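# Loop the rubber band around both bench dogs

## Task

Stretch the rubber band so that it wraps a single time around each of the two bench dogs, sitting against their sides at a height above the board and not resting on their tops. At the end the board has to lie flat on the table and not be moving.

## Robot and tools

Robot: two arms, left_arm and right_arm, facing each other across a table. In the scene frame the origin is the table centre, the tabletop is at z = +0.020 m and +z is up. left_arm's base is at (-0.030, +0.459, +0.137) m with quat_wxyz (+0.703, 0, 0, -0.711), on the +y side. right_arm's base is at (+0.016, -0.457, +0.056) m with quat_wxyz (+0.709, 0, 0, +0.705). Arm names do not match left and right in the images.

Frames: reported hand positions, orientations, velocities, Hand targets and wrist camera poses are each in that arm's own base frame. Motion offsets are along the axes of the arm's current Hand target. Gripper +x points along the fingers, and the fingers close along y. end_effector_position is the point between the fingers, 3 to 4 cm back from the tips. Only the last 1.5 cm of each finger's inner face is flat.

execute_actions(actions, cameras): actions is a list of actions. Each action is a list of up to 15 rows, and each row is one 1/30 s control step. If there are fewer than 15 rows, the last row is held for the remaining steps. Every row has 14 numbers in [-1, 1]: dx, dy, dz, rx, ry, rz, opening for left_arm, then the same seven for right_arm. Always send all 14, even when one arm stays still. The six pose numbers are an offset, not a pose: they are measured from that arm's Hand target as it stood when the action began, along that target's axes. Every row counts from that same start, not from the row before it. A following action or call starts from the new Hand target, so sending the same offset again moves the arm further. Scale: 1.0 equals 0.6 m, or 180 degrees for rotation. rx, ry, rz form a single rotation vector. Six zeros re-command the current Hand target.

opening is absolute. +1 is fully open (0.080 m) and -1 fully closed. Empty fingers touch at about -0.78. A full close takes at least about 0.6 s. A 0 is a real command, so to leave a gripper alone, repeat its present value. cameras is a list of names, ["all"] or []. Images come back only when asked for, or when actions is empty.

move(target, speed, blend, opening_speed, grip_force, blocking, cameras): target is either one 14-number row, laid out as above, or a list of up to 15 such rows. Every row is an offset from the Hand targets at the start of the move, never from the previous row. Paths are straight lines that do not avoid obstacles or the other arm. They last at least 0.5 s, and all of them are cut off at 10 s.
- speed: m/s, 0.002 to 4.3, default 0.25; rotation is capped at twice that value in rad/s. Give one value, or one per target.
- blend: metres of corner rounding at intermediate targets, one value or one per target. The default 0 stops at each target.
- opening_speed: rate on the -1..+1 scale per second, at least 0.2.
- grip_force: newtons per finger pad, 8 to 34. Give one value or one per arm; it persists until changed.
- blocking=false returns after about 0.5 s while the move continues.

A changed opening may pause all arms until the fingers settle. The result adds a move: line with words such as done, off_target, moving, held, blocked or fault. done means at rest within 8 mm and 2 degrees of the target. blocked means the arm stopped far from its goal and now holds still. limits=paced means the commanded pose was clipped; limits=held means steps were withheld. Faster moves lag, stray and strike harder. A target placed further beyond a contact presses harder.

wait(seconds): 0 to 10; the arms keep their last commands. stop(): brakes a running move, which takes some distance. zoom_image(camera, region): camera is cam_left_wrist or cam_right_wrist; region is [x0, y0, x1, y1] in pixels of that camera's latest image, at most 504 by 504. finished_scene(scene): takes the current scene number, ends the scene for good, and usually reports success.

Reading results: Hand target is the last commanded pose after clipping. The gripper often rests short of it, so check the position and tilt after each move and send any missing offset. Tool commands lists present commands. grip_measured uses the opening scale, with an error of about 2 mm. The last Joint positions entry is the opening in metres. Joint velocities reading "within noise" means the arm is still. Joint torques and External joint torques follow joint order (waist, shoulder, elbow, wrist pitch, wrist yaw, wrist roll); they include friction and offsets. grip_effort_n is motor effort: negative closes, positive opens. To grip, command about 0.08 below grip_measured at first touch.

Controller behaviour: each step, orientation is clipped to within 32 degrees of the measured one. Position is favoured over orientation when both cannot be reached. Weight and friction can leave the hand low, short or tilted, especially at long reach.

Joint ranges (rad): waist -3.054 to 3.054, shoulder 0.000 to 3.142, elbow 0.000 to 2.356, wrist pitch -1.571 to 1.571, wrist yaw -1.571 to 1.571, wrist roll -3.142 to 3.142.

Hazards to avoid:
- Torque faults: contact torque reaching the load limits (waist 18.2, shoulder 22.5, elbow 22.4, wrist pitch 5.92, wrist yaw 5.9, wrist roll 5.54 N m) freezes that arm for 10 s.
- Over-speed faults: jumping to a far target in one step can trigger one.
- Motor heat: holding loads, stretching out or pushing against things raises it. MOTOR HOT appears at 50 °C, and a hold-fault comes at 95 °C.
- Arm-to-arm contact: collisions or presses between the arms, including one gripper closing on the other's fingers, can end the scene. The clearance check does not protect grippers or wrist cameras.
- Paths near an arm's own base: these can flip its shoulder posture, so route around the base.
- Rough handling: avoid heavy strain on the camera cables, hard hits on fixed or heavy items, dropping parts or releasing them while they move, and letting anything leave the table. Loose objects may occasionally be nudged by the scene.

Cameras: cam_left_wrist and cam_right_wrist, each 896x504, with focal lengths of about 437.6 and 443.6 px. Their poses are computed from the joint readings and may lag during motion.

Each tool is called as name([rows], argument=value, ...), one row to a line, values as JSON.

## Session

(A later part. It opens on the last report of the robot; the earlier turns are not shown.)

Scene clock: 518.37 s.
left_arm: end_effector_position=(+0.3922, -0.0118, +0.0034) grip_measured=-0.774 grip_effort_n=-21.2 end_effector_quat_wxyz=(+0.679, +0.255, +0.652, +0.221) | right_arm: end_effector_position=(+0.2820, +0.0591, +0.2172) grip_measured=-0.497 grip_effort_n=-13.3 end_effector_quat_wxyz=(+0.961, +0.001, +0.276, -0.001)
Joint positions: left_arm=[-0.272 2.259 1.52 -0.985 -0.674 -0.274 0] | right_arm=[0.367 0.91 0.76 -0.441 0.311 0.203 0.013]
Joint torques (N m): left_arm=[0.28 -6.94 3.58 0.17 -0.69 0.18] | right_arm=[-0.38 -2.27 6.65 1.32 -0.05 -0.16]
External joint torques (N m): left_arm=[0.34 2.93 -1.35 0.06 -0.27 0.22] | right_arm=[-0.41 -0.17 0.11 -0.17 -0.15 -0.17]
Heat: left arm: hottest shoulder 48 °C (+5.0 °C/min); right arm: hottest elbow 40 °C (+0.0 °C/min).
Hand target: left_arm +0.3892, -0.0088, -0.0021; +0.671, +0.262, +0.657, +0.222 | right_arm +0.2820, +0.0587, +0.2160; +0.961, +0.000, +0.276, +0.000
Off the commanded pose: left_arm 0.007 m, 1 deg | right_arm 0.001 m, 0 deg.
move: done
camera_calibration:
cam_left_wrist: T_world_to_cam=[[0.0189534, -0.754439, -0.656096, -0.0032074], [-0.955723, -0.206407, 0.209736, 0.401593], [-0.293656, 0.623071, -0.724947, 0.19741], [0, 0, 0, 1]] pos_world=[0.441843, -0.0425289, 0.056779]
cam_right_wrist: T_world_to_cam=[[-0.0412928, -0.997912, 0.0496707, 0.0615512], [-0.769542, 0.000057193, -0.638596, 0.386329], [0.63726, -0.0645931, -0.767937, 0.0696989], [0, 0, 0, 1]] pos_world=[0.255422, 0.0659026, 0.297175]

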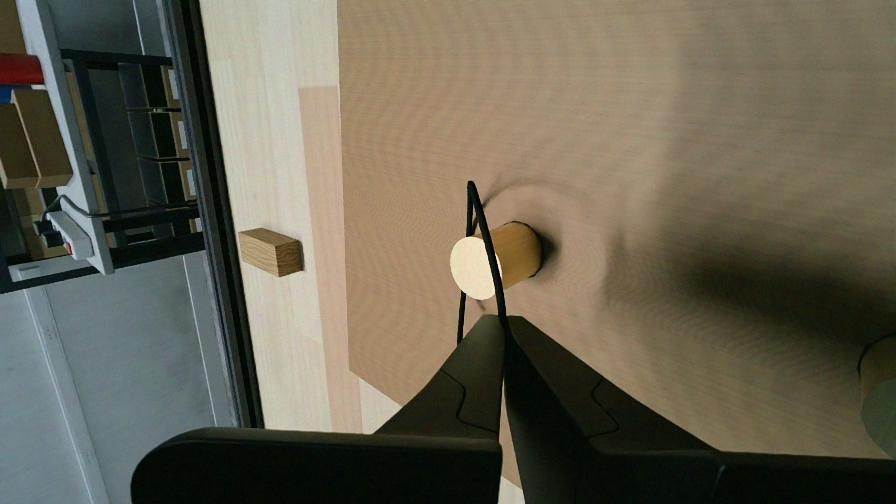

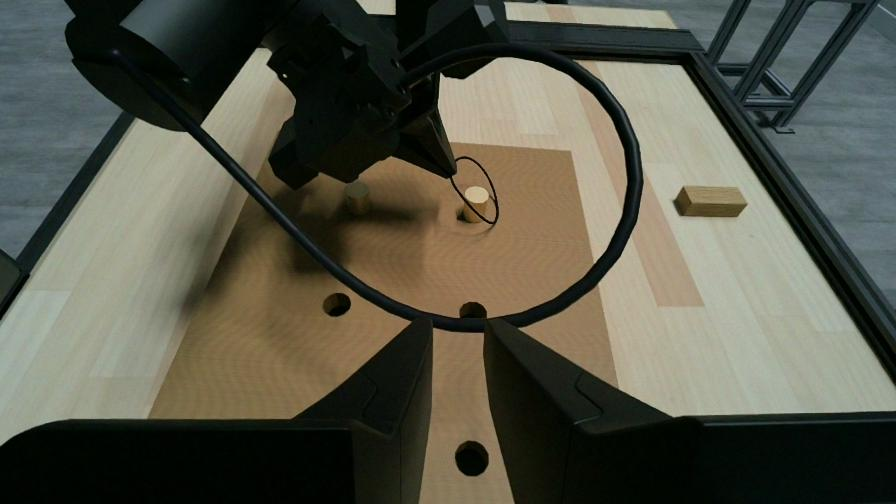

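move(target=[0.0277,-0.0448,0,0,0,0,-1,0,0,0,0,0,0,-0.5], speed=0.1, cameras=["all"])

zoom_image(camera="cam_right_wrist", region=[300, 80, 600, 260])

zoom_image(camera="cam_left_wrist", region=[400, 150, 680, 380])

Scene clock: 550.63 s.
left_arm: end_effector_position=(+0.3919, -0.0191, -0.0263) grip_measured=-0.774 grip_effort_n=-21.2 end_effector_quat_wxyz=(+0.676, +0.259, +0.653, +0.220) | right_arm: end_effector_position=(+0.2820, +0.0591, +0.2172) grip_measured=-0.497 grip_effort_n=-13.3 end_effector_quat_wxyz=(+0.961, +0.001, +0.276, -0.001)
Joint positions: left_arm=[-0.29 2.332 1.51 -0.922 -0.674 -0.292 0] | right_arm=[0.367 0.91 0.76 -0.441 0.311 0.203 0.013]
Joint torques (N m): left_arm=[-0.43 -7.15 3.68 0.2 -0.51 -0.32] | right_arm=[-0.41 -2.26 6.66 1.31 -0.06 -0.17]
External joint torques (N m): left_arm=[-0.42 2.92 -1.05 0.11 -0.08 -0.29] | right_arm=[-0.42 -0.16 0.1 -0.18 -0.17 -0.17]
Heat: left arm: hottest shoulder 45 °C (-1.0 °C/min); right arm: hottest elbow 40 °C (+0.0 °C/min).
Hand target: left_arm +0.3887, -0.0188, -0.0320; +0.672, +0.262, +0.657, +0.222 | right_arm +0.2820, +0.0587, +0.2160; +0.961, +0.000, +0.276, +0.000
Off the commanded pose: left_arm 0.007 m, 1 deg | right_arm 0.001 m, 0 deg.
move: done
camera_calibration:
cam_left_wrist: T_world_to_cam=[[0.00984061, -0.751465, -0.6597, -0.0247436], [-0.955094, -0.202445, 0.216358, 0.406052], [-0.296138, 0.627946, -0.719712, 0.18157], [0, 0, 0, 1]] pos_world=[0.441831, -0.0504069, 0.026502]
cam_right_wrist: T_world_to_cam=[[-0.0412928, -0.997912, 0.0496707, 0.0615512], [-0.769542, 0.000057193, -0.638596, 0.386329], [0.63726, -0.0645931, -0.767937, 0.0696989], [0, 0, 0, 1]] pos_world=[0.255422, 0.0659026, 0.297175]

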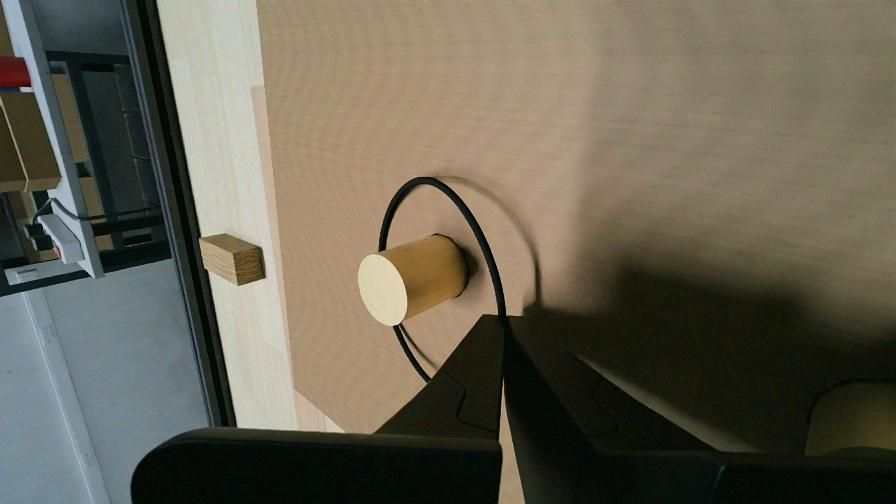

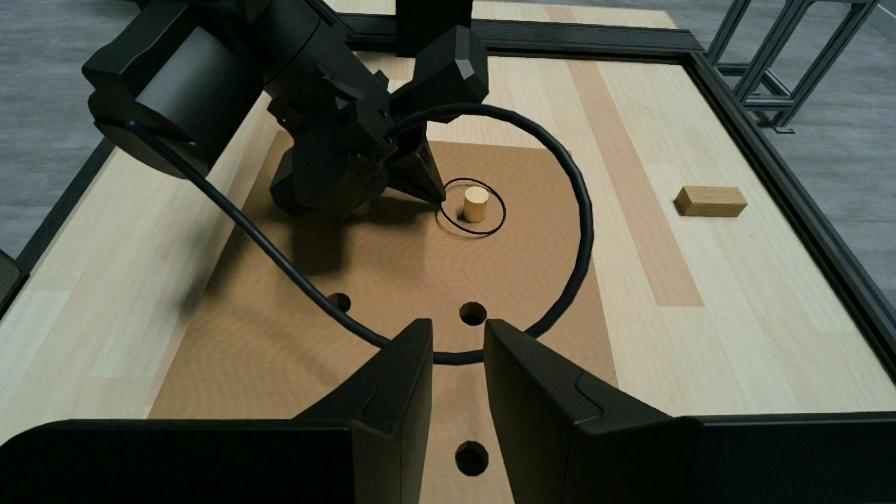

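Scaled by 1.680.

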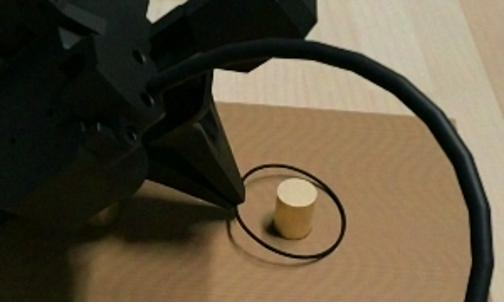

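Scaled by 1.800.

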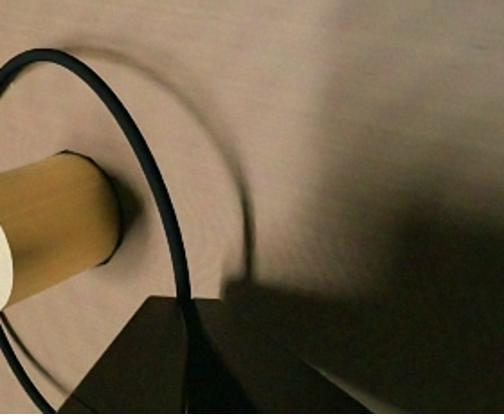

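move([
  [-0.0528,-0.0008,0.0127,0,0,0,-1,0,0,0,0,0,0,-0.5],
  [-0.1283,-0.0908,0.02,0,0,0,-1,0,0,0,0,0,0,-0.5],
], speed=0.08, blend=[0.01,0], cameras=["all"])

zoom_image(camera="cam_right_wrist", region=[280, 100, 580, 280])

zoom_image(camera="cam_left_wrist", region=[250, 150, 650, 400])

Scene clock: 575.67 s.
left_arm: end_effector_position=(+0.3949, -0.1038, -0.0051) grip_measured=-0.775 grip_effort_n=-18.8 end_effector_quat_wxyz=(+0.670, +0.264, +0.657, +0.225) | right_arm: end_effector_position=(+0.2820, +0.0591, +0.2172) grip_measured=-0.497 grip_effort_n=-13.3 end_effector_quat_wxyz=(+0.961, +0.001, +0.276, -0.001)
Joint positions: left_arm=[-0.477 2.471 1.848 -1.284 -0.634 -0.53 0] | right_arm=[0.367 0.91 0.76 -0.441 0.311 0.203 0.013]
Joint torques (N m): left_arm=[-0.76 -7.96 6.53 -0.36 0 -0.29] | right_arm=[-0.39 -2.25 6.65 1.32 -0.06 -0.16]
External joint torques (N m): left_arm=[-0.76 2.88 1.72 -0.15 0.39 -0.26] | right_arm=[-0.41 -0.17 0.16 -0.15 -0.16 -0.16]
Heat: left arm: hottest shoulder 44 °C (-4.0 °C/min); right arm: hottest elbow 40 °C (+0.0 °C/min).
Hand target: left_arm +0.3951, -0.1106, -0.0081; +0.672, +0.262, +0.657, +0.222 | right_arm +0.2820, +0.0587, +0.2160; +0.961, +0.000, +0.276, +0.000
Off the commanded pose: left_arm 0.007 m, 1 deg | right_arm 0.001 m, 0 deg.
move: done
camera_calibration:
cam_left_wrist: T_world_to_cam=[[0.00539769, -0.740948, -0.671541, -0.0716822], [-0.951064, -0.211279, 0.225472, 0.384723], [-0.308946, 0.637461, -0.70583, 0.257046], [0, 0, 0, 1]] pos_world=[0.445696, -0.135686, 0.046549]
cam_right_wrist: T_world_to_cam=[[-0.0412928, -0.997912, 0.0496707, 0.0615512], [-0.769542, 0.000057193, -0.638596, 0.386329], [0.63726, -0.0645931, -0.767937, 0.0696989], [0, 0, 0, 1]] pos_world=[0.255422, 0.0659026, 0.297175]

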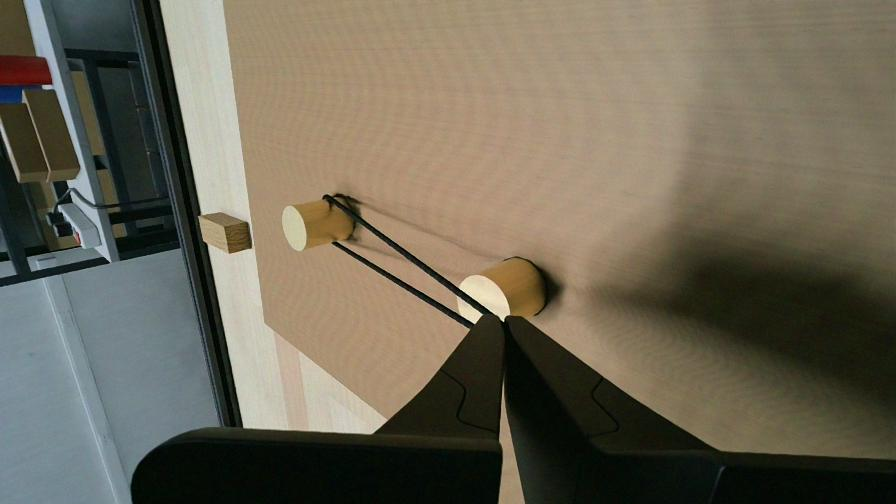

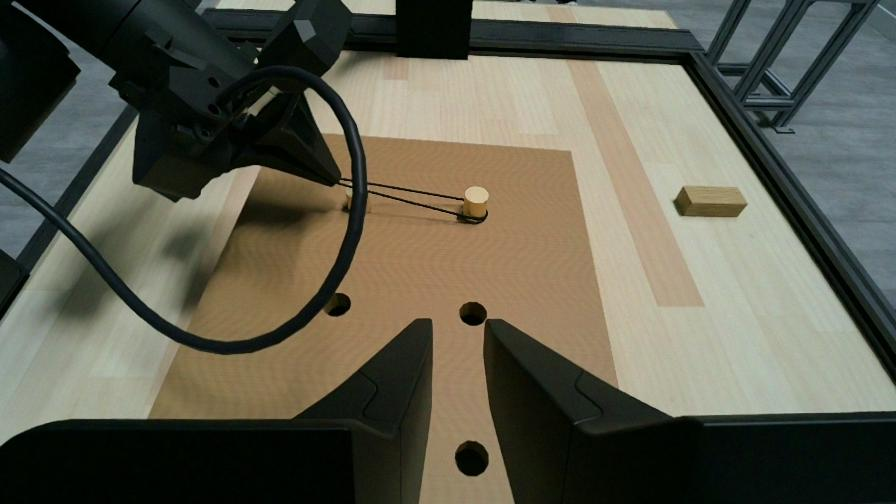

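Scaled by 1.680.

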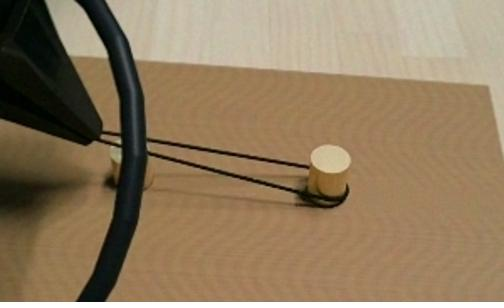

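Scaled by 1.260.

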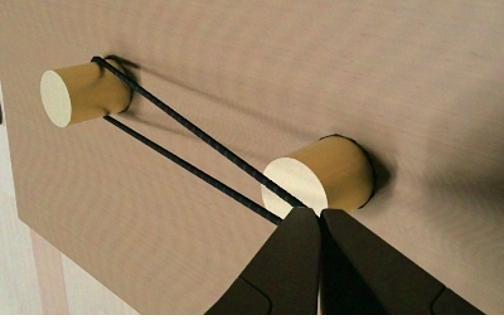

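move(target=[0.0063,-0.0183,-0.0025,0,0,0,-1,0,0,0,0,0,0,-0.5], speed=0.08, cameras=["all"])

zoom_image(camera="cam_right_wrist", region=[280, 130, 430, 250])

zoom_image(camera="cam_left_wrist", region=[250, 150, 650, 400])

Scene clock: 617.13 s.
left_arm: end_effector_position=(+0.3932, -0.1071, -0.0141) grip_measured=-0.775 grip_effort_n=-18.8 end_effector_quat_wxyz=(+0.668, +0.265, +0.658, +0.228) | right_arm: end_effector_position=(+0.2820, +0.0591, +0.2172) grip_measured=-0.497 grip_effort_n=-13.3 end_effector_quat_wxyz=(+0.961, +0.001, +0.276, -0.001)
Joint positions: left_arm=[-0.486 2.494 1.85 -1.277 -0.632 -0.546 0] | right_arm=[0.367 0.91 0.76 -0.441 0.311 0.203 0.013]
Joint torques (N m): left_arm=[-1.3 -8.12 6.17 0.16 0.06 -0.3] | right_arm=[-0.42 -2.25 6.65 1.32 -0.05 -0.16]
External joint torques (N m): left_arm=[-1.3 2.81 1.38 0.37 0.45 -0.26] | right_arm=[-0.41 -0.07 0.03 -0.18 -0.16 -0.17]
Heat: left arm: hottest shoulder 47 °C (+2.0 °C/min); right arm: hottest elbow 40 °C (+0.0 °C/min).
Hand target: left_arm +0.3932, -0.1164, -0.0180; +0.672, +0.262, +0.657, +0.222 | right_arm +0.2820, +0.0587, +0.2160; +0.961, +0.000, +0.276, +0.000
Off the commanded pose: left_arm 0.010 m, 1 deg | right_arm 0.001 m, 0 deg.
move: off_target (left_arm)
camera_calibration:
cam_left_wrist: T_world_to_cam=[[0.00620978, -0.738289, -0.674456, -0.0802403], [-0.949559, -0.215823, 0.227506, 0.383402], [-0.313528, 0.639023, -0.702389, 0.254283], [0, 0, 0, 1]] pos_world=[0.444286, -0.138986, 0.0372603]
cam_right_wrist: T_world_to_cam=[[-0.0412928, -0.997912, 0.0496707, 0.0615512], [-0.769542, 0.000057193, -0.638596, 0.386329], [0.63726, -0.0645931, -0.767937, 0.0696989], [0, 0, 0, 1]] pos_world=[0.255422, 0.0659026, 0.297175]

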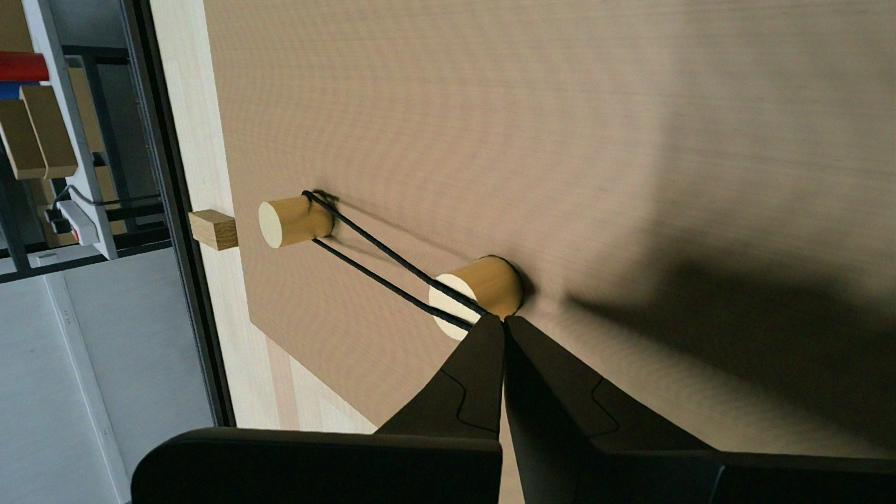

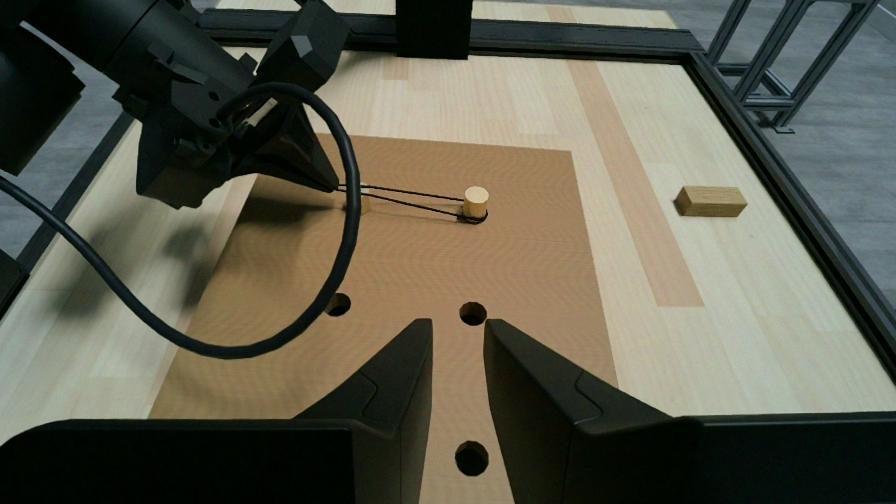

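Scaled by 3.360.

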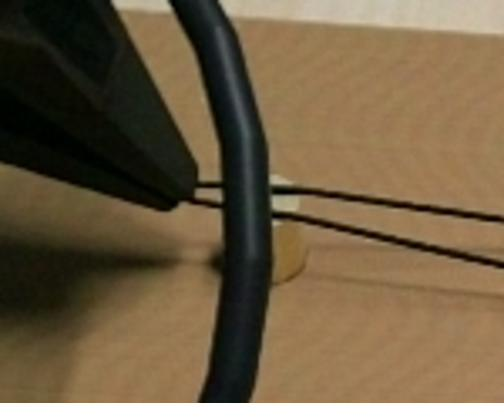

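Scaled by 1.260.

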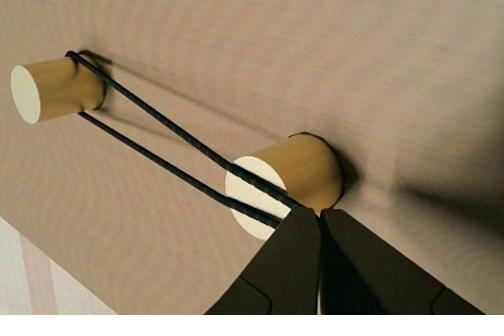

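move([
  [0,0,0.0095,0,0,0,-1,0,0,0,0,0,0,-0.5],
  [0.0258,-0.0214,0.0095,0,0,0,-1,0,0,0,0,0,0,-0.5],
], speed=0.08, cameras=["all"])

zoom_image(camera="cam_right_wrist", region=[280, 130, 430, 250])

zoom_image(camera="cam_left_wrist", region=[250, 150, 650, 400])

Scene clock: 634.50 s.
left_arm: end_effector_position=(+0.4011, -0.1172, -0.0319) grip_measured=-0.776 grip_effort_n=-12.8 end_effector_quat_wxyz=(+0.677, +0.259, +0.653, +0.221) | right_arm: end_effector_position=(+0.2820, +0.0591, +0.2172) grip_measured=-0.497 grip_effort_n=-13.3 end_effector_quat_wxyz=(+0.961, +0.001, +0.276, -0.001)
Joint positions: left_arm=[-0.496 2.549 1.889 -1.237 -0.624 -0.546 0] | right_arm=[0.367 0.91 0.76 -0.441 0.311 0.203 0.013]
Joint torques (N m): left_arm=[-0.13 -7.99 4.3 -0.13 -0.28 -0.06] | right_arm=[-0.41 -2.27 6.65 1.32 -0.06 -0.17]
External joint torques (N m): left_arm=[-0.14 3.27 -0.5 0.06 0.12 -0.02] | right_arm=[-0.42 -0.16 0.09 -0.17 -0.16 -0.17]
Heat: left arm: hottest shoulder 47 °C (+3.0 °C/min); right arm: hottest elbow 40 °C (+0.0 °C/min).
Hand target: left_arm +0.3989, -0.1167, -0.0381; +0.672, +0.262, +0.657, +0.222 | right_arm +0.2820, +0.0587, +0.2160; +0.961, +0.000, +0.276, +0.000
Off the commanded pose: left_arm 0.007 m, 1 deg | right_arm 0.001 m, 0 deg.
move: done
camera_calibration:
cam_left_wrist: T_world_to_cam=[[0.0124905, -0.750268, -0.661015, -0.103097], [-0.954995, -0.20488, 0.214498, 0.395727], [-0.29636, 0.628587, -0.719061, 0.242026], [0, 0, 0, 1]] pos_world=[0.450932, -0.148408, 0.0210003]
cam_right_wrist: T_world_to_cam=[[-0.0412928, -0.997912, 0.0496707, 0.0615512], [-0.769542, 0.000057193, -0.638596, 0.386329], [0.63726, -0.0645931, -0.767937, 0.0696989], [0, 0, 0, 1]] pos_world=[0.255422, 0.0659026, 0.297175]

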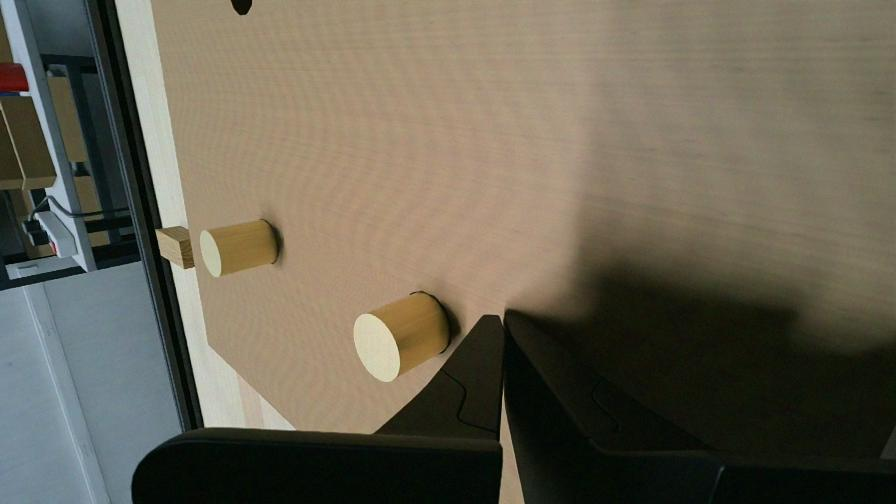

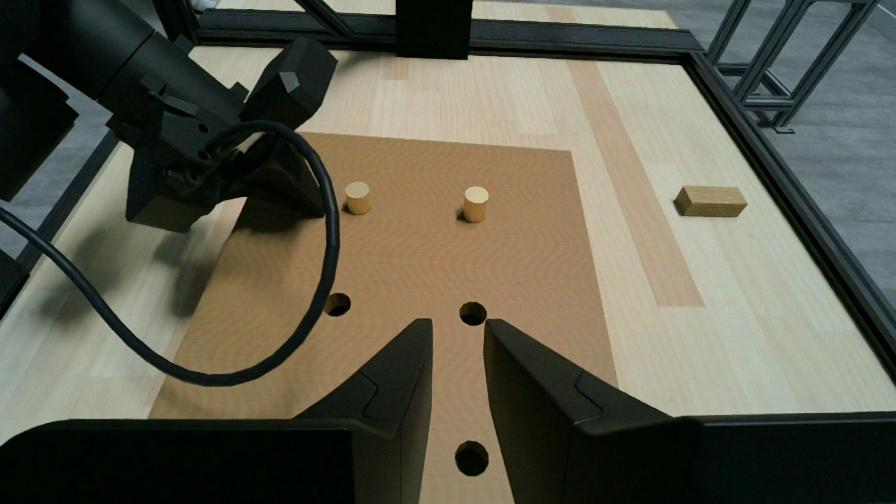

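Scaled by 3.360.

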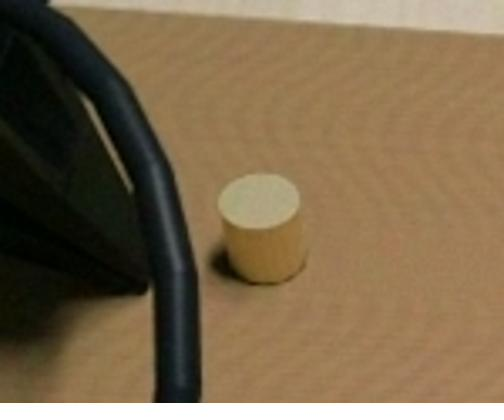

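Scaled by 1.260.

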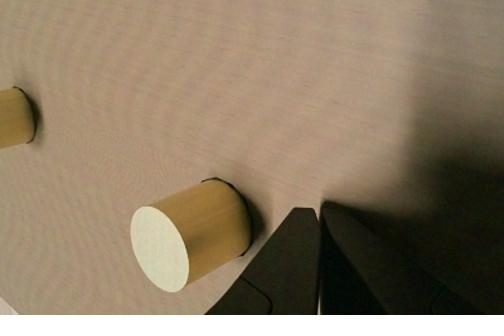

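zoom_image(camera="cam_right_wrist", region=[0, 100, 450, 420])

zoom_image(camera="cam_right_wrist", region=[440, 0, 890, 420])

Scaled by 1.120.

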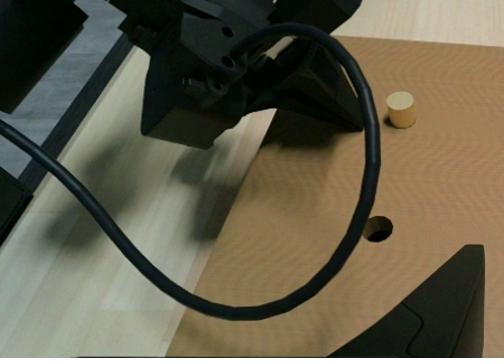

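Scaled by 1.120.

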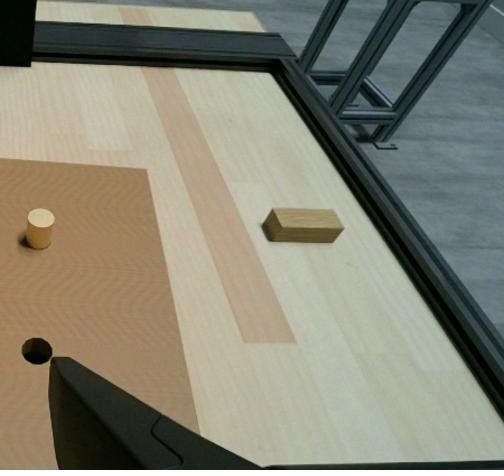

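move([
  [-0.064,0.0536,0,0,0,0,-1,0,0,0,0,0,0,-0.5],
  [-0.2743,0.2903,-0.2517,-0.0192,0.007,-0.2221,-1,0,0,0,0,0,0,-0.5],
], speed=0.25, blend=[0.03,0], cameras=["all"])

Scene clock: 654.53 s.
left_arm: end_effector_position=(+0.2494, -0.0802, +0.1969) grip_measured=-0.776 grip_effort_n=-12.8 end_effector_quat_wxyz=(+0.704, +0.001, +0.710, +0.004) | right_arm: end_effector_position=(+0.2820, +0.0591, +0.2172) grip_measured=-0.497 grip_effort_n=-13.3 end_effector_quat_wxyz=(+0.961, +0.001, +0.276, -0.001)
Joint positions: left_arm=[-0.314 1.557 1.507 -1.53 -0.004 -0.319 0] | right_arm=[0.367 0.91 0.76 -0.441 0.311 0.203 0.013]
Joint torques (N m): left_arm=[0.1 -4.64 6.74 0.1 0.12 0.26] | right_arm=[-0.41 -2.27 6.65 1.32 -0.05 -0.16]
External joint torques (N m): left_arm=[0.09 0.89 1.12 -0.22 0.14 0.26] | right_arm=[-0.39 -0.17 0.13 -0.16 -0.16 -0.17]
Heat: left arm: hottest shoulder 49 °C (+3.0 °C/min); right arm: hottest wrist pitch 41 °C (+1.0 °C/min).
Hand target: left_arm +0.2498, -0.0799, +0.1998; +0.707, -0.001, +0.707, +0.001 | right_arm +0.2820, +0.0587, +0.2160; +0.961, +0.000, +0.276, +0.000
Off the commanded pose: left_arm 0.003 m, 1 deg | right_arm 0.001 m, 0 deg.
move: done; blend cut to 0.025 m at target 1
camera_calibration:
cam_left_wrist: T_world_to_cam=[[0.0542778, -0.997828, -0.0373166, -0.0754051], [-0.934551, -0.0639265, 0.350039, 0.188922], [-0.351664, 0.0158749, -0.935992, 0.345712], [0, 0, 0, 1]] pos_world=[0.302225, -0.0686523, 0.25464]
cam_right_wrist: T_world_to_cam=[[-0.0412928, -0.997912, 0.0496707, 0.0615512], [-0.769542, 0.000057193, -0.638596, 0.386329], [0.63726, -0.0645931, -0.767937, 0.0696989], [0, 0, 0, 1]] pos_world=[0.255422, 0.0659026, 0.297175]

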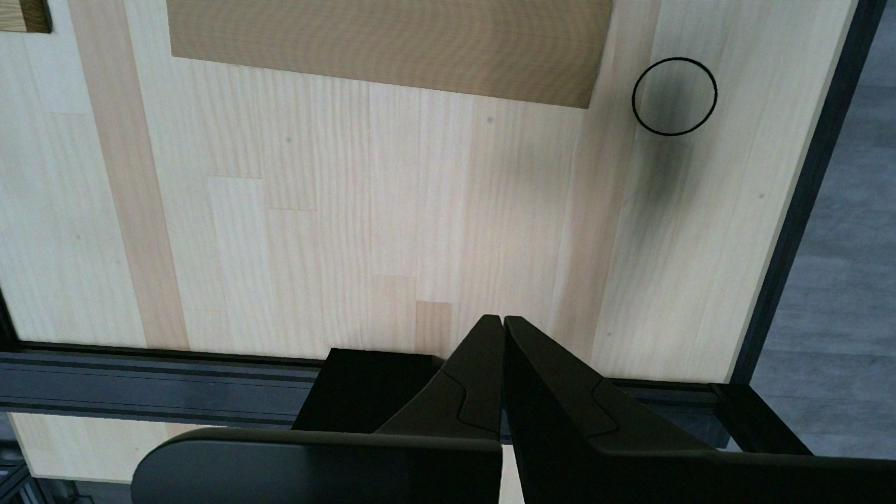

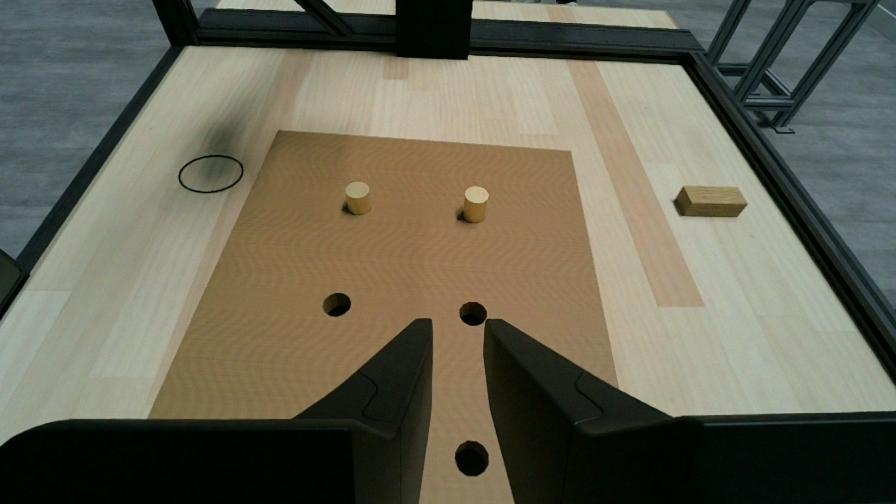

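move(target=[0.3833,-0.255,0.038,-0.5,0,0,-0.3,0,0,0,0,0,0,-0.5], speed=0.2, cameras=["all"])

zoom_image(camera="cam_right_wrist", region=[120, 80, 420, 240])

Scene clock: 765.67 s.
left_arm: end_effector_position=(+0.2723, -0.2303, -0.0280) grip_measured=-0.302 grip_effort_n=13.3 end_effector_quat_wxyz=(+0.502, -0.500, +0.500, +0.499) | right_arm: end_effector_position=(+0.2820, +0.0591, +0.2172) grip_measured=-0.497 grip_effort_n=-13.3 end_effector_quat_wxyz=(+0.961, +0.001, +0.276, -0.001)
Joint positions: left_arm=[-0.703 2.081 1.235 -0.724 -0.003 -2.271 0.021] | right_arm=[0.367 0.91 0.76 -0.441 0.311 0.203 0.013]
Joint torques (N m): left_arm=[-0.25 -6.02 5.88 0.38 0.08 -0.28] | right_arm=[-0.4 -2.25 6.64 1.32 -0.06 -0.16]
External joint torques (N m): left_arm=[-0.31 2.54 1.14 0.13 0.13 -0.28] | right_arm=[-0.42 -0.18 0.1 -0.16 -0.16 -0.16]
Heat: left arm: hottest shoulder 42 °C (-2.0 °C/min); right arm: hottest wrist pitch 41 °C (+0.0 °C/min).
Hand target: left_arm +0.2730, -0.2329, -0.0301; +0.500, -0.501, +0.499, +0.500 | right_arm +0.2820, +0.0587, +0.2160; +0.961, +0.000, +0.276, +0.000
Off the commanded pose: left_arm 0.003 m, 0 deg | right_arm 0.001 m, 0 deg.
move: done
camera_calibration:
cam_left_wrist: T_world_to_cam=[[0.998557, 0.046362, -0.0270835, -0.251113], [0.0528313, -0.938389, 0.341518, -0.191048], [-0.00958136, -0.342456, -0.939485, -0.0301461], [0, 0, 0, 1]] pos_world=[0.260555, -0.177959, 0.0301233]
cam_right_wrist: T_world_to_cam=[[-0.0412928, -0.997912, 0.0496707, 0.0615512], [-0.769542, 0.000057193, -0.638596, 0.386329], [0.63726, -0.0645931, -0.767937, 0.0696989], [0, 0, 0, 1]] pos_world=[0.255422, 0.0659026, 0.297175]

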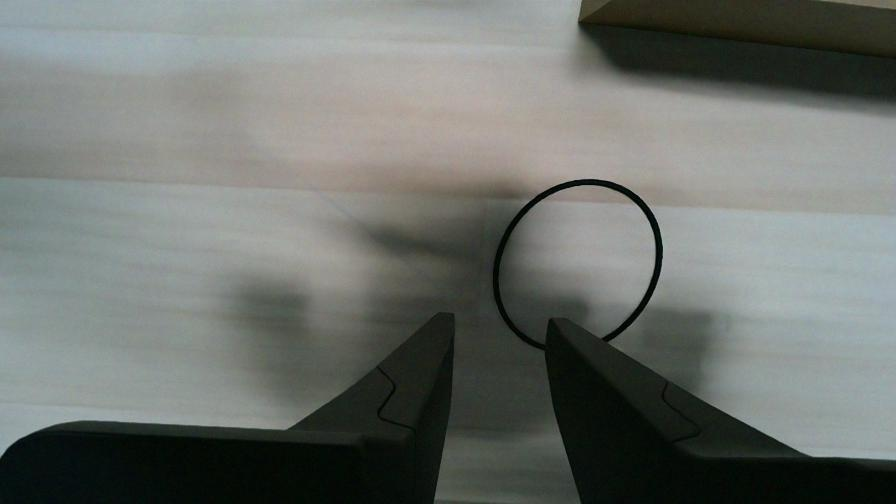

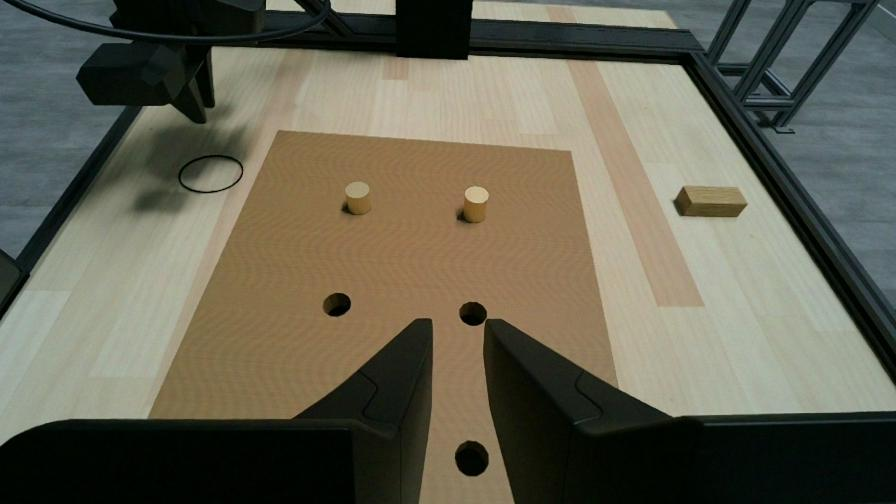

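Scaled by 1.680.

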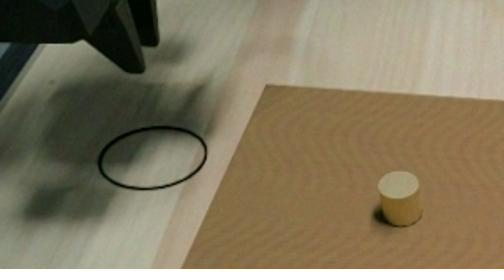

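move(target=[0.0667,-0.005,-0.0017,0,0,0,-0.3,0,0,0,0,0,0,-0.5], speed=0.15, cameras=["cam_left_wrist"])

Scene clock: 779.83 s.
left_arm: end_effector_position=(+0.2792, -0.2362, -0.0649) grip_measured=-0.302 grip_effort_n=13.3 end_effector_quat_wxyz=(+0.502, -0.505, +0.499, +0.494) | right_arm: end_effector_position=(+0.2820, +0.0591, +0.2172) grip_measured=-0.497 grip_effort_n=-13.3 end_effector_quat_wxyz=(+0.961, +0.001, +0.276, -0.001)
Joint positions: left_arm=[-0.703 2.185 1.227 -0.597 -0.003 -2.271 0.021] | right_arm=[0.367 0.91 0.76 -0.441 0.311 0.203 0.013]
Joint torques (N m): left_arm=[-0.16 -6.06 3.46 0.36 0.1 -0.15] | right_arm=[-0.38 -2.26 6.66 1.32 -0.05 -0.16]
External joint torques (N m): left_arm=[-0.2 2.74 -0.89 0.09 0.14 -0.15] | right_arm=[-0.38 -0.16 0.1 -0.17 -0.16 -0.16]
Heat: left arm: hottest shoulder 44 °C (+1.0 °C/min); right arm: hottest wrist pitch 41 °C (+0.0 °C/min).
Hand target: left_arm +0.2759, -0.2339, -0.0702; +0.500, -0.501, +0.499, +0.500 | right_arm +0.2820, +0.0587, +0.2160; +0.961, +0.000, +0.276, +0.000
Off the commanded pose: left_arm 0.007 m, 1 deg | right_arm 0.001 m, 0 deg.
move: done
camera_calibration:
cam_left_wrist: T_world_to_cam=[[0.998782, 0.0466103, -0.0162002, -0.258033], [0.0493304, -0.935042, 0.351089, -0.181956], [0.00121649, -0.351461, -0.936202, -0.0716179], [0, 0, 0, 1]] pos_world=[0.266782, -0.18328, -0.00734633]
Images, in order (width x height): cam_left_wrist 896x504.

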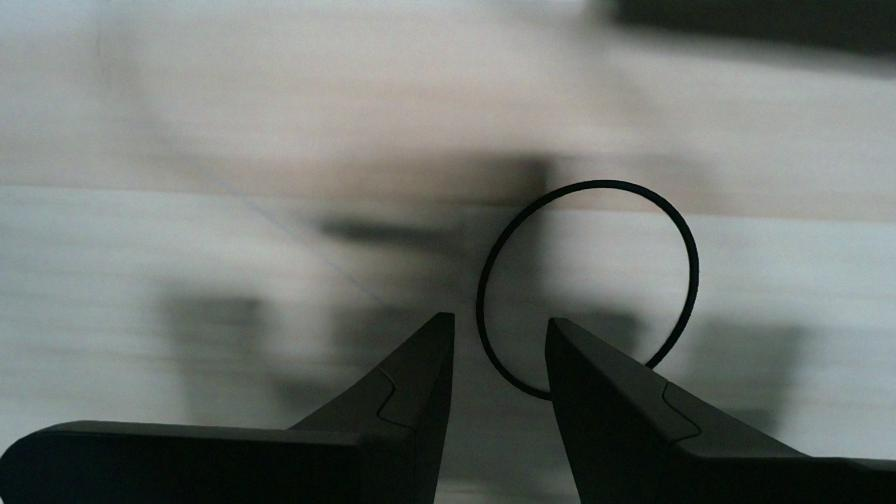

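move(target=[0.0133,0.0045,0.0067,0,0,0,-0.3,0,0,0,0,0,0,-0.5], speed=0.06, cameras=["cam_left_wrist"])

zoom_image(camera="cam_left_wrist", region=[380, 250, 620, 420])

Scene clock: 789.10 s.
left_arm: end_effector_position=(+0.2764, -0.2338, -0.0724) grip_measured=-0.302 grip_effort_n=13.3 end_effector_quat_wxyz=(+0.502, -0.506, +0.499, +0.493) | right_arm: end_effector_position=(+0.2820, +0.0591, +0.2172) grip_measured=-0.497 grip_effort_n=-13.3 end_effector_quat_wxyz=(+0.961, +0.001, +0.276, -0.001)
Joint positions: left_arm=[-0.703 2.193 1.2 -0.56 -0.003 -2.271 0.021] | right_arm=[0.367 0.91 0.76 -0.441 0.311 0.203 0.013]
Joint torques (N m): left_arm=[0.28 -6 3.18 0.4 0.06 -0.04] | right_arm=[-0.39 -2.24 6.63 1.32 -0.05 -0.16]
External joint torques (N m): left_arm=[0.27 2.82 -1.11 0.12 0.1 -0.04] | right_arm=[-0.39 -0.13 0.07 -0.17 -0.16 -0.16]
Heat: left arm: hottest shoulder 44 °C (+1.0 °C/min); right arm: hottest wrist pitch 42 °C (+1.0 °C/min).
Hand target: left_arm +0.2732, -0.2299, -0.0782; +0.500, -0.500, +0.499, +0.500 | right_arm +0.2820, +0.0587, +0.2160; +0.961, +0.000, +0.276, +0.000
Off the commanded pose: left_arm 0.008 m, 1 deg | right_arm 0.001 m, 0 deg.
move: done
camera_calibration:
cam_left_wrist: T_world_to_cam=[[0.998813, 0.0464934, -0.014527, -0.255385], [0.0486286, -0.934524, 0.352562, -0.176476], [0.002816, -0.35285, -0.935676, -0.0786066], [0, 0, 0, 1]] pos_world=[0.263885, -0.180783, -0.0150416]
Images, in order (width x height): cam_left_wrist 896x504.

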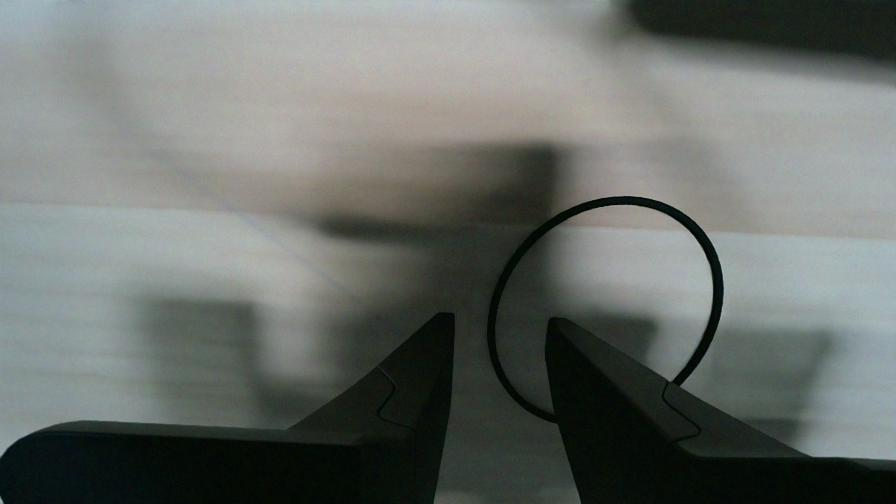

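Scaled by 2.100.

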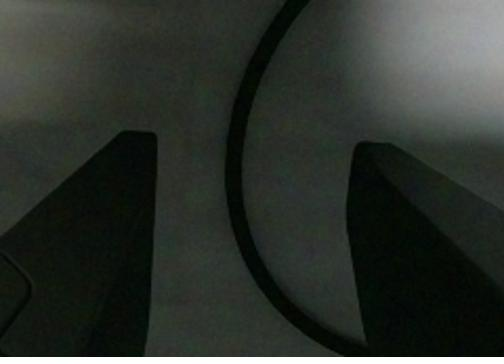

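move(target=[0.0083,0,0,0,0,0,-0.3,0,0,0,0,0,0,-0.5], speed=0.04, cameras=["cam_left_wrist"])

zoom_image(camera="cam_left_wrist", region=[380, 250, 620, 420])

Scene clock: 795.90 s.
left_arm: end_effector_position=(+0.2765, -0.2339, -0.0773) grip_measured=-0.302 grip_effort_n=13.7 end_effector_quat_wxyz=(+0.502, -0.506, +0.499, +0.493) | right_arm: end_effector_position=(+0.2820, +0.0591, +0.2172) grip_measured=-0.497 grip_effort_n=-13.3 end_effector_quat_wxyz=(+0.961, +0.001, +0.276, -0.001)
Joint positions: left_arm=[-0.703 2.206 1.198 -0.544 -0.003 -2.271 0.021] | right_arm=[0.367 0.91 0.76 -0.441 0.311 0.203 0.013]
Joint torques (N m): left_arm=[0.01 -6.11 3.05 0.39 0.02 -0.05] | right_arm=[-0.38 -2.25 6.64 1.31 -0.05 -0.16]
External joint torques (N m): left_arm=[0.06 2.69 -1.14 0.12 0.06 -0.05] | right_arm=[-0.38 -0.17 0.15 -0.16 -0.16 -0.17]
Heat: left arm: hottest shoulder 44 °C (+1.0 °C/min); right arm: hottest wrist pitch 42 °C (+1.0 °C/min).
Hand target: left_arm +0.2732, -0.2299, -0.0831; +0.500, -0.501, +0.499, +0.500 | right_arm +0.2820, +0.0587, +0.2160; +0.961, +0.000, +0.276, +0.000
Off the commanded pose: left_arm 0.008 m, 1 deg | right_arm 0.001 m, 0 deg.
move: done
camera_calibration:
cam_left_wrist: T_world_to_cam=[[0.998817, 0.0465033, -0.014222, -0.255546], [0.0485295, -0.934445, 0.352785, -0.174802], [0.00311601, -0.353058, -0.935596, -0.0833417], [0, 0, 0, 1]] pos_world=[0.263986, -0.180884, -0.0199409]
Images, in order (width x height): cam_left_wrist 896x504.

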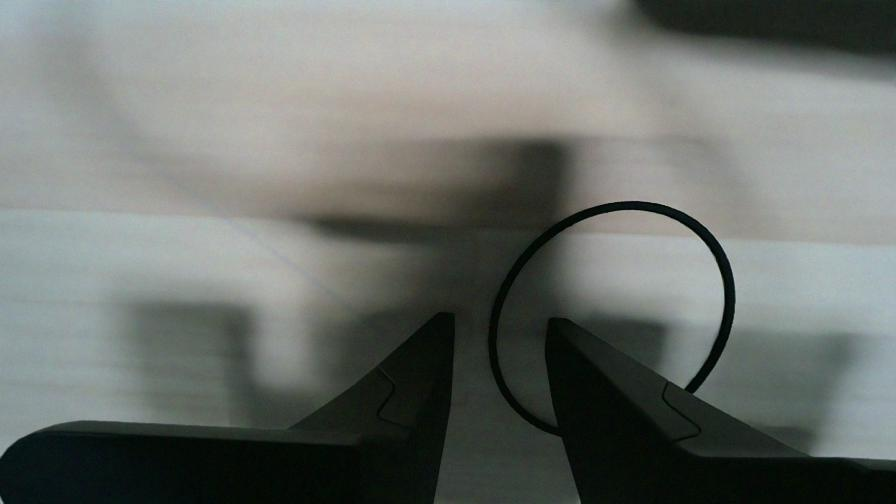

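Scaled by 2.100.

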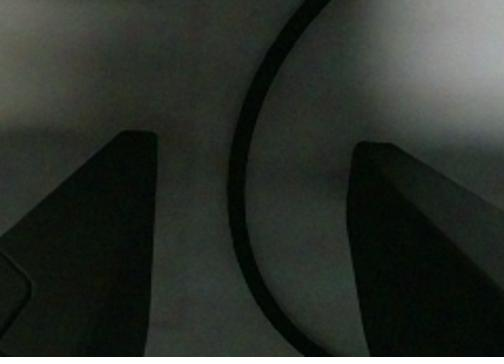

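move(target=[0.0067,0,0,0,0,0,-0.3,0,0,0,0,0,0,-0.5], speed=0.04, cameras=["cam_left_wrist"])

zoom_image(camera="cam_left_wrist", region=[380, 250, 620, 420])

Scene clock: 813.20 s.
left_arm: end_effector_position=(+0.2766, -0.2340, -0.0788) grip_measured=-0.302 grip_effort_n=12.3 end_effector_quat_wxyz=(+0.502, -0.506, +0.499, +0.492) | right_arm: end_effector_position=(+0.2820, +0.0591, +0.2172) grip_measured=-0.497 grip_effort_n=-13.3 end_effector_quat_wxyz=(+0.961, +0.001, +0.276, -0.001)
Joint positions: left_arm=[-0.703 2.209 1.196 -0.537 -0.003 -2.271 0.021] | right_arm=[0.367 0.91 0.76 -0.441 0.311 0.203 0.013]
Joint torques (N m): left_arm=[0.26 -5.32 3.19 0.83 0.07 -0.02] | right_arm=[-0.39 -2.25 6.65 1.31 -0.06 -0.16]
External joint torques (N m): left_arm=[0.22 3.5 -1 0.56 0.11 -0.02] | right_arm=[-0.4 -0.15 0.1 -0.18 -0.16 -0.16]
Heat: left arm: hottest shoulder 46 °C (+4.0 °C/min); right arm: hottest wrist pitch 42 °C (+1.0 °C/min).
Hand target: left_arm +0.2731, -0.2298, -0.0872; +0.500, -0.500, +0.499, +0.501 | right_arm +0.2820, +0.0587, +0.2160; +0.961, +0.000, +0.276, +0.000
Off the commanded pose: left_arm 0.010 m, 1 deg | right_arm 0.001 m, 0 deg.
move: off_target (left_arm)
camera_calibration:
cam_left_wrist: T_world_to_cam=[[0.998832, 0.0465003, -0.013102, -0.255551], [0.0481266, -0.934065, 0.353846, -0.174043], [0.00421586, -0.354064, -0.935212, -0.0853003], [0, 0, 0, 1]] pos_world=[0.263989, -0.180886, -0.0215375]
Images, in order (width x height): cam_left_wrist 896x504.

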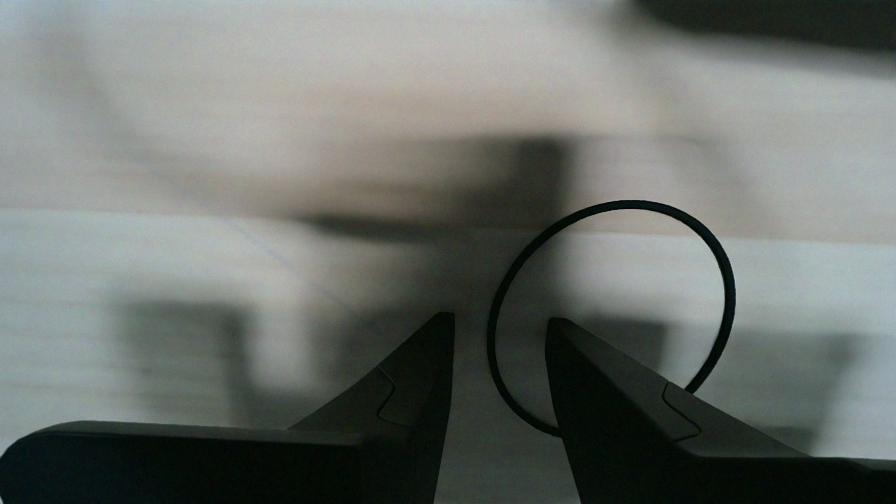

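Scaled by 2.100.

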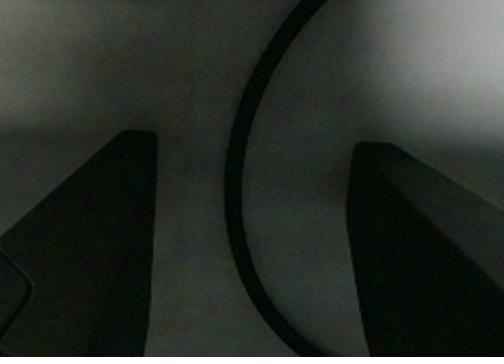

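move(target=[-0.005,0,0,0,0,0,-1,0,0,0,0,0,0,-0.5], speed=0.04, opening_speed=0.7, cameras=["cam_left_wrist"])

zoom_image(camera="cam_left_wrist", region=[380, 250, 620, 420])

Scene clock: 832.13 s.
left_arm: end_effector_position=(+0.2754, -0.2339, -0.0790) grip_measured=-0.774 grip_effort_n=-23.0 end_effector_quat_wxyz=(+0.501, -0.505, +0.501, +0.493) | right_arm: end_effector_position=(+0.2820, +0.0591, +0.2172) grip_measured=-0.497 grip_effort_n=-13.3 end_effector_quat_wxyz=(+0.961, +0.001, +0.276, -0.001)
Joint positions: left_arm=[-0.703 2.209 1.195 -0.539 0.001 -2.271 0] | right_arm=[0.367 0.91 0.76 -0.441 0.311 0.203 0.013]
Joint torques (N m): left_arm=[0.17 -6.12 3.6 0.29 -0.12 -0.07] | right_arm=[-0.41 -2.24 6.65 1.32 -0.05 -0.16]
External joint torques (N m): left_arm=[0.22 2.68 -0.55 0.03 -0.08 -0.07] | right_arm=[-0.43 -0.14 0.12 -0.16 -0.16 -0.17]
Heat: left arm: hottest shoulder 45 °C (+1.0 °C/min); right arm: hottest wrist pitch 42 °C (+1.0 °C/min).
Hand target: left_arm +0.2732, -0.2299, -0.0842; +0.500, -0.500, +0.500, +0.501 | right_arm +0.2820, +0.0587, +0.2160; +0.961, +0.000, +0.276, +0.000
Off the commanded pose: left_arm 0.007 m, 1 deg | right_arm 0.001 m, 0 deg.
move: done
camera_calibration:
cam_left_wrist: T_world_to_cam=[[0.998747, 0.0463829, -0.0187845, -0.254874], [0.0500306, -0.93362, 0.354754, -0.17415], [-0.0010831, -0.355249, -0.934771, -0.084225], [0, 0, 0, 1]] pos_world=[0.263176, -0.180689, -0.0217383]
Images, in order (width x height): cam_left_wrist 896x504.

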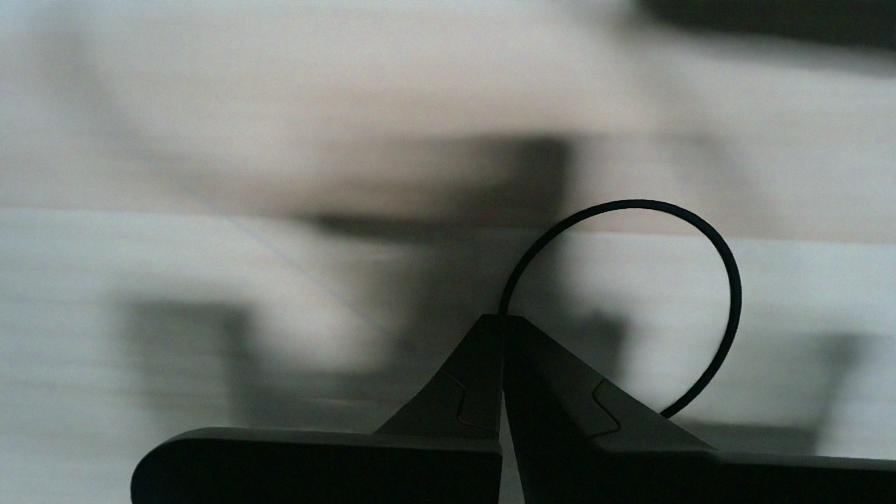

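Scaled by 2.100.

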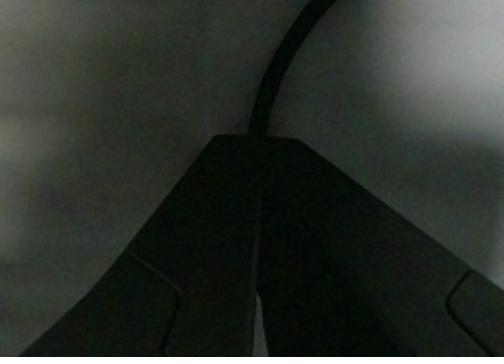

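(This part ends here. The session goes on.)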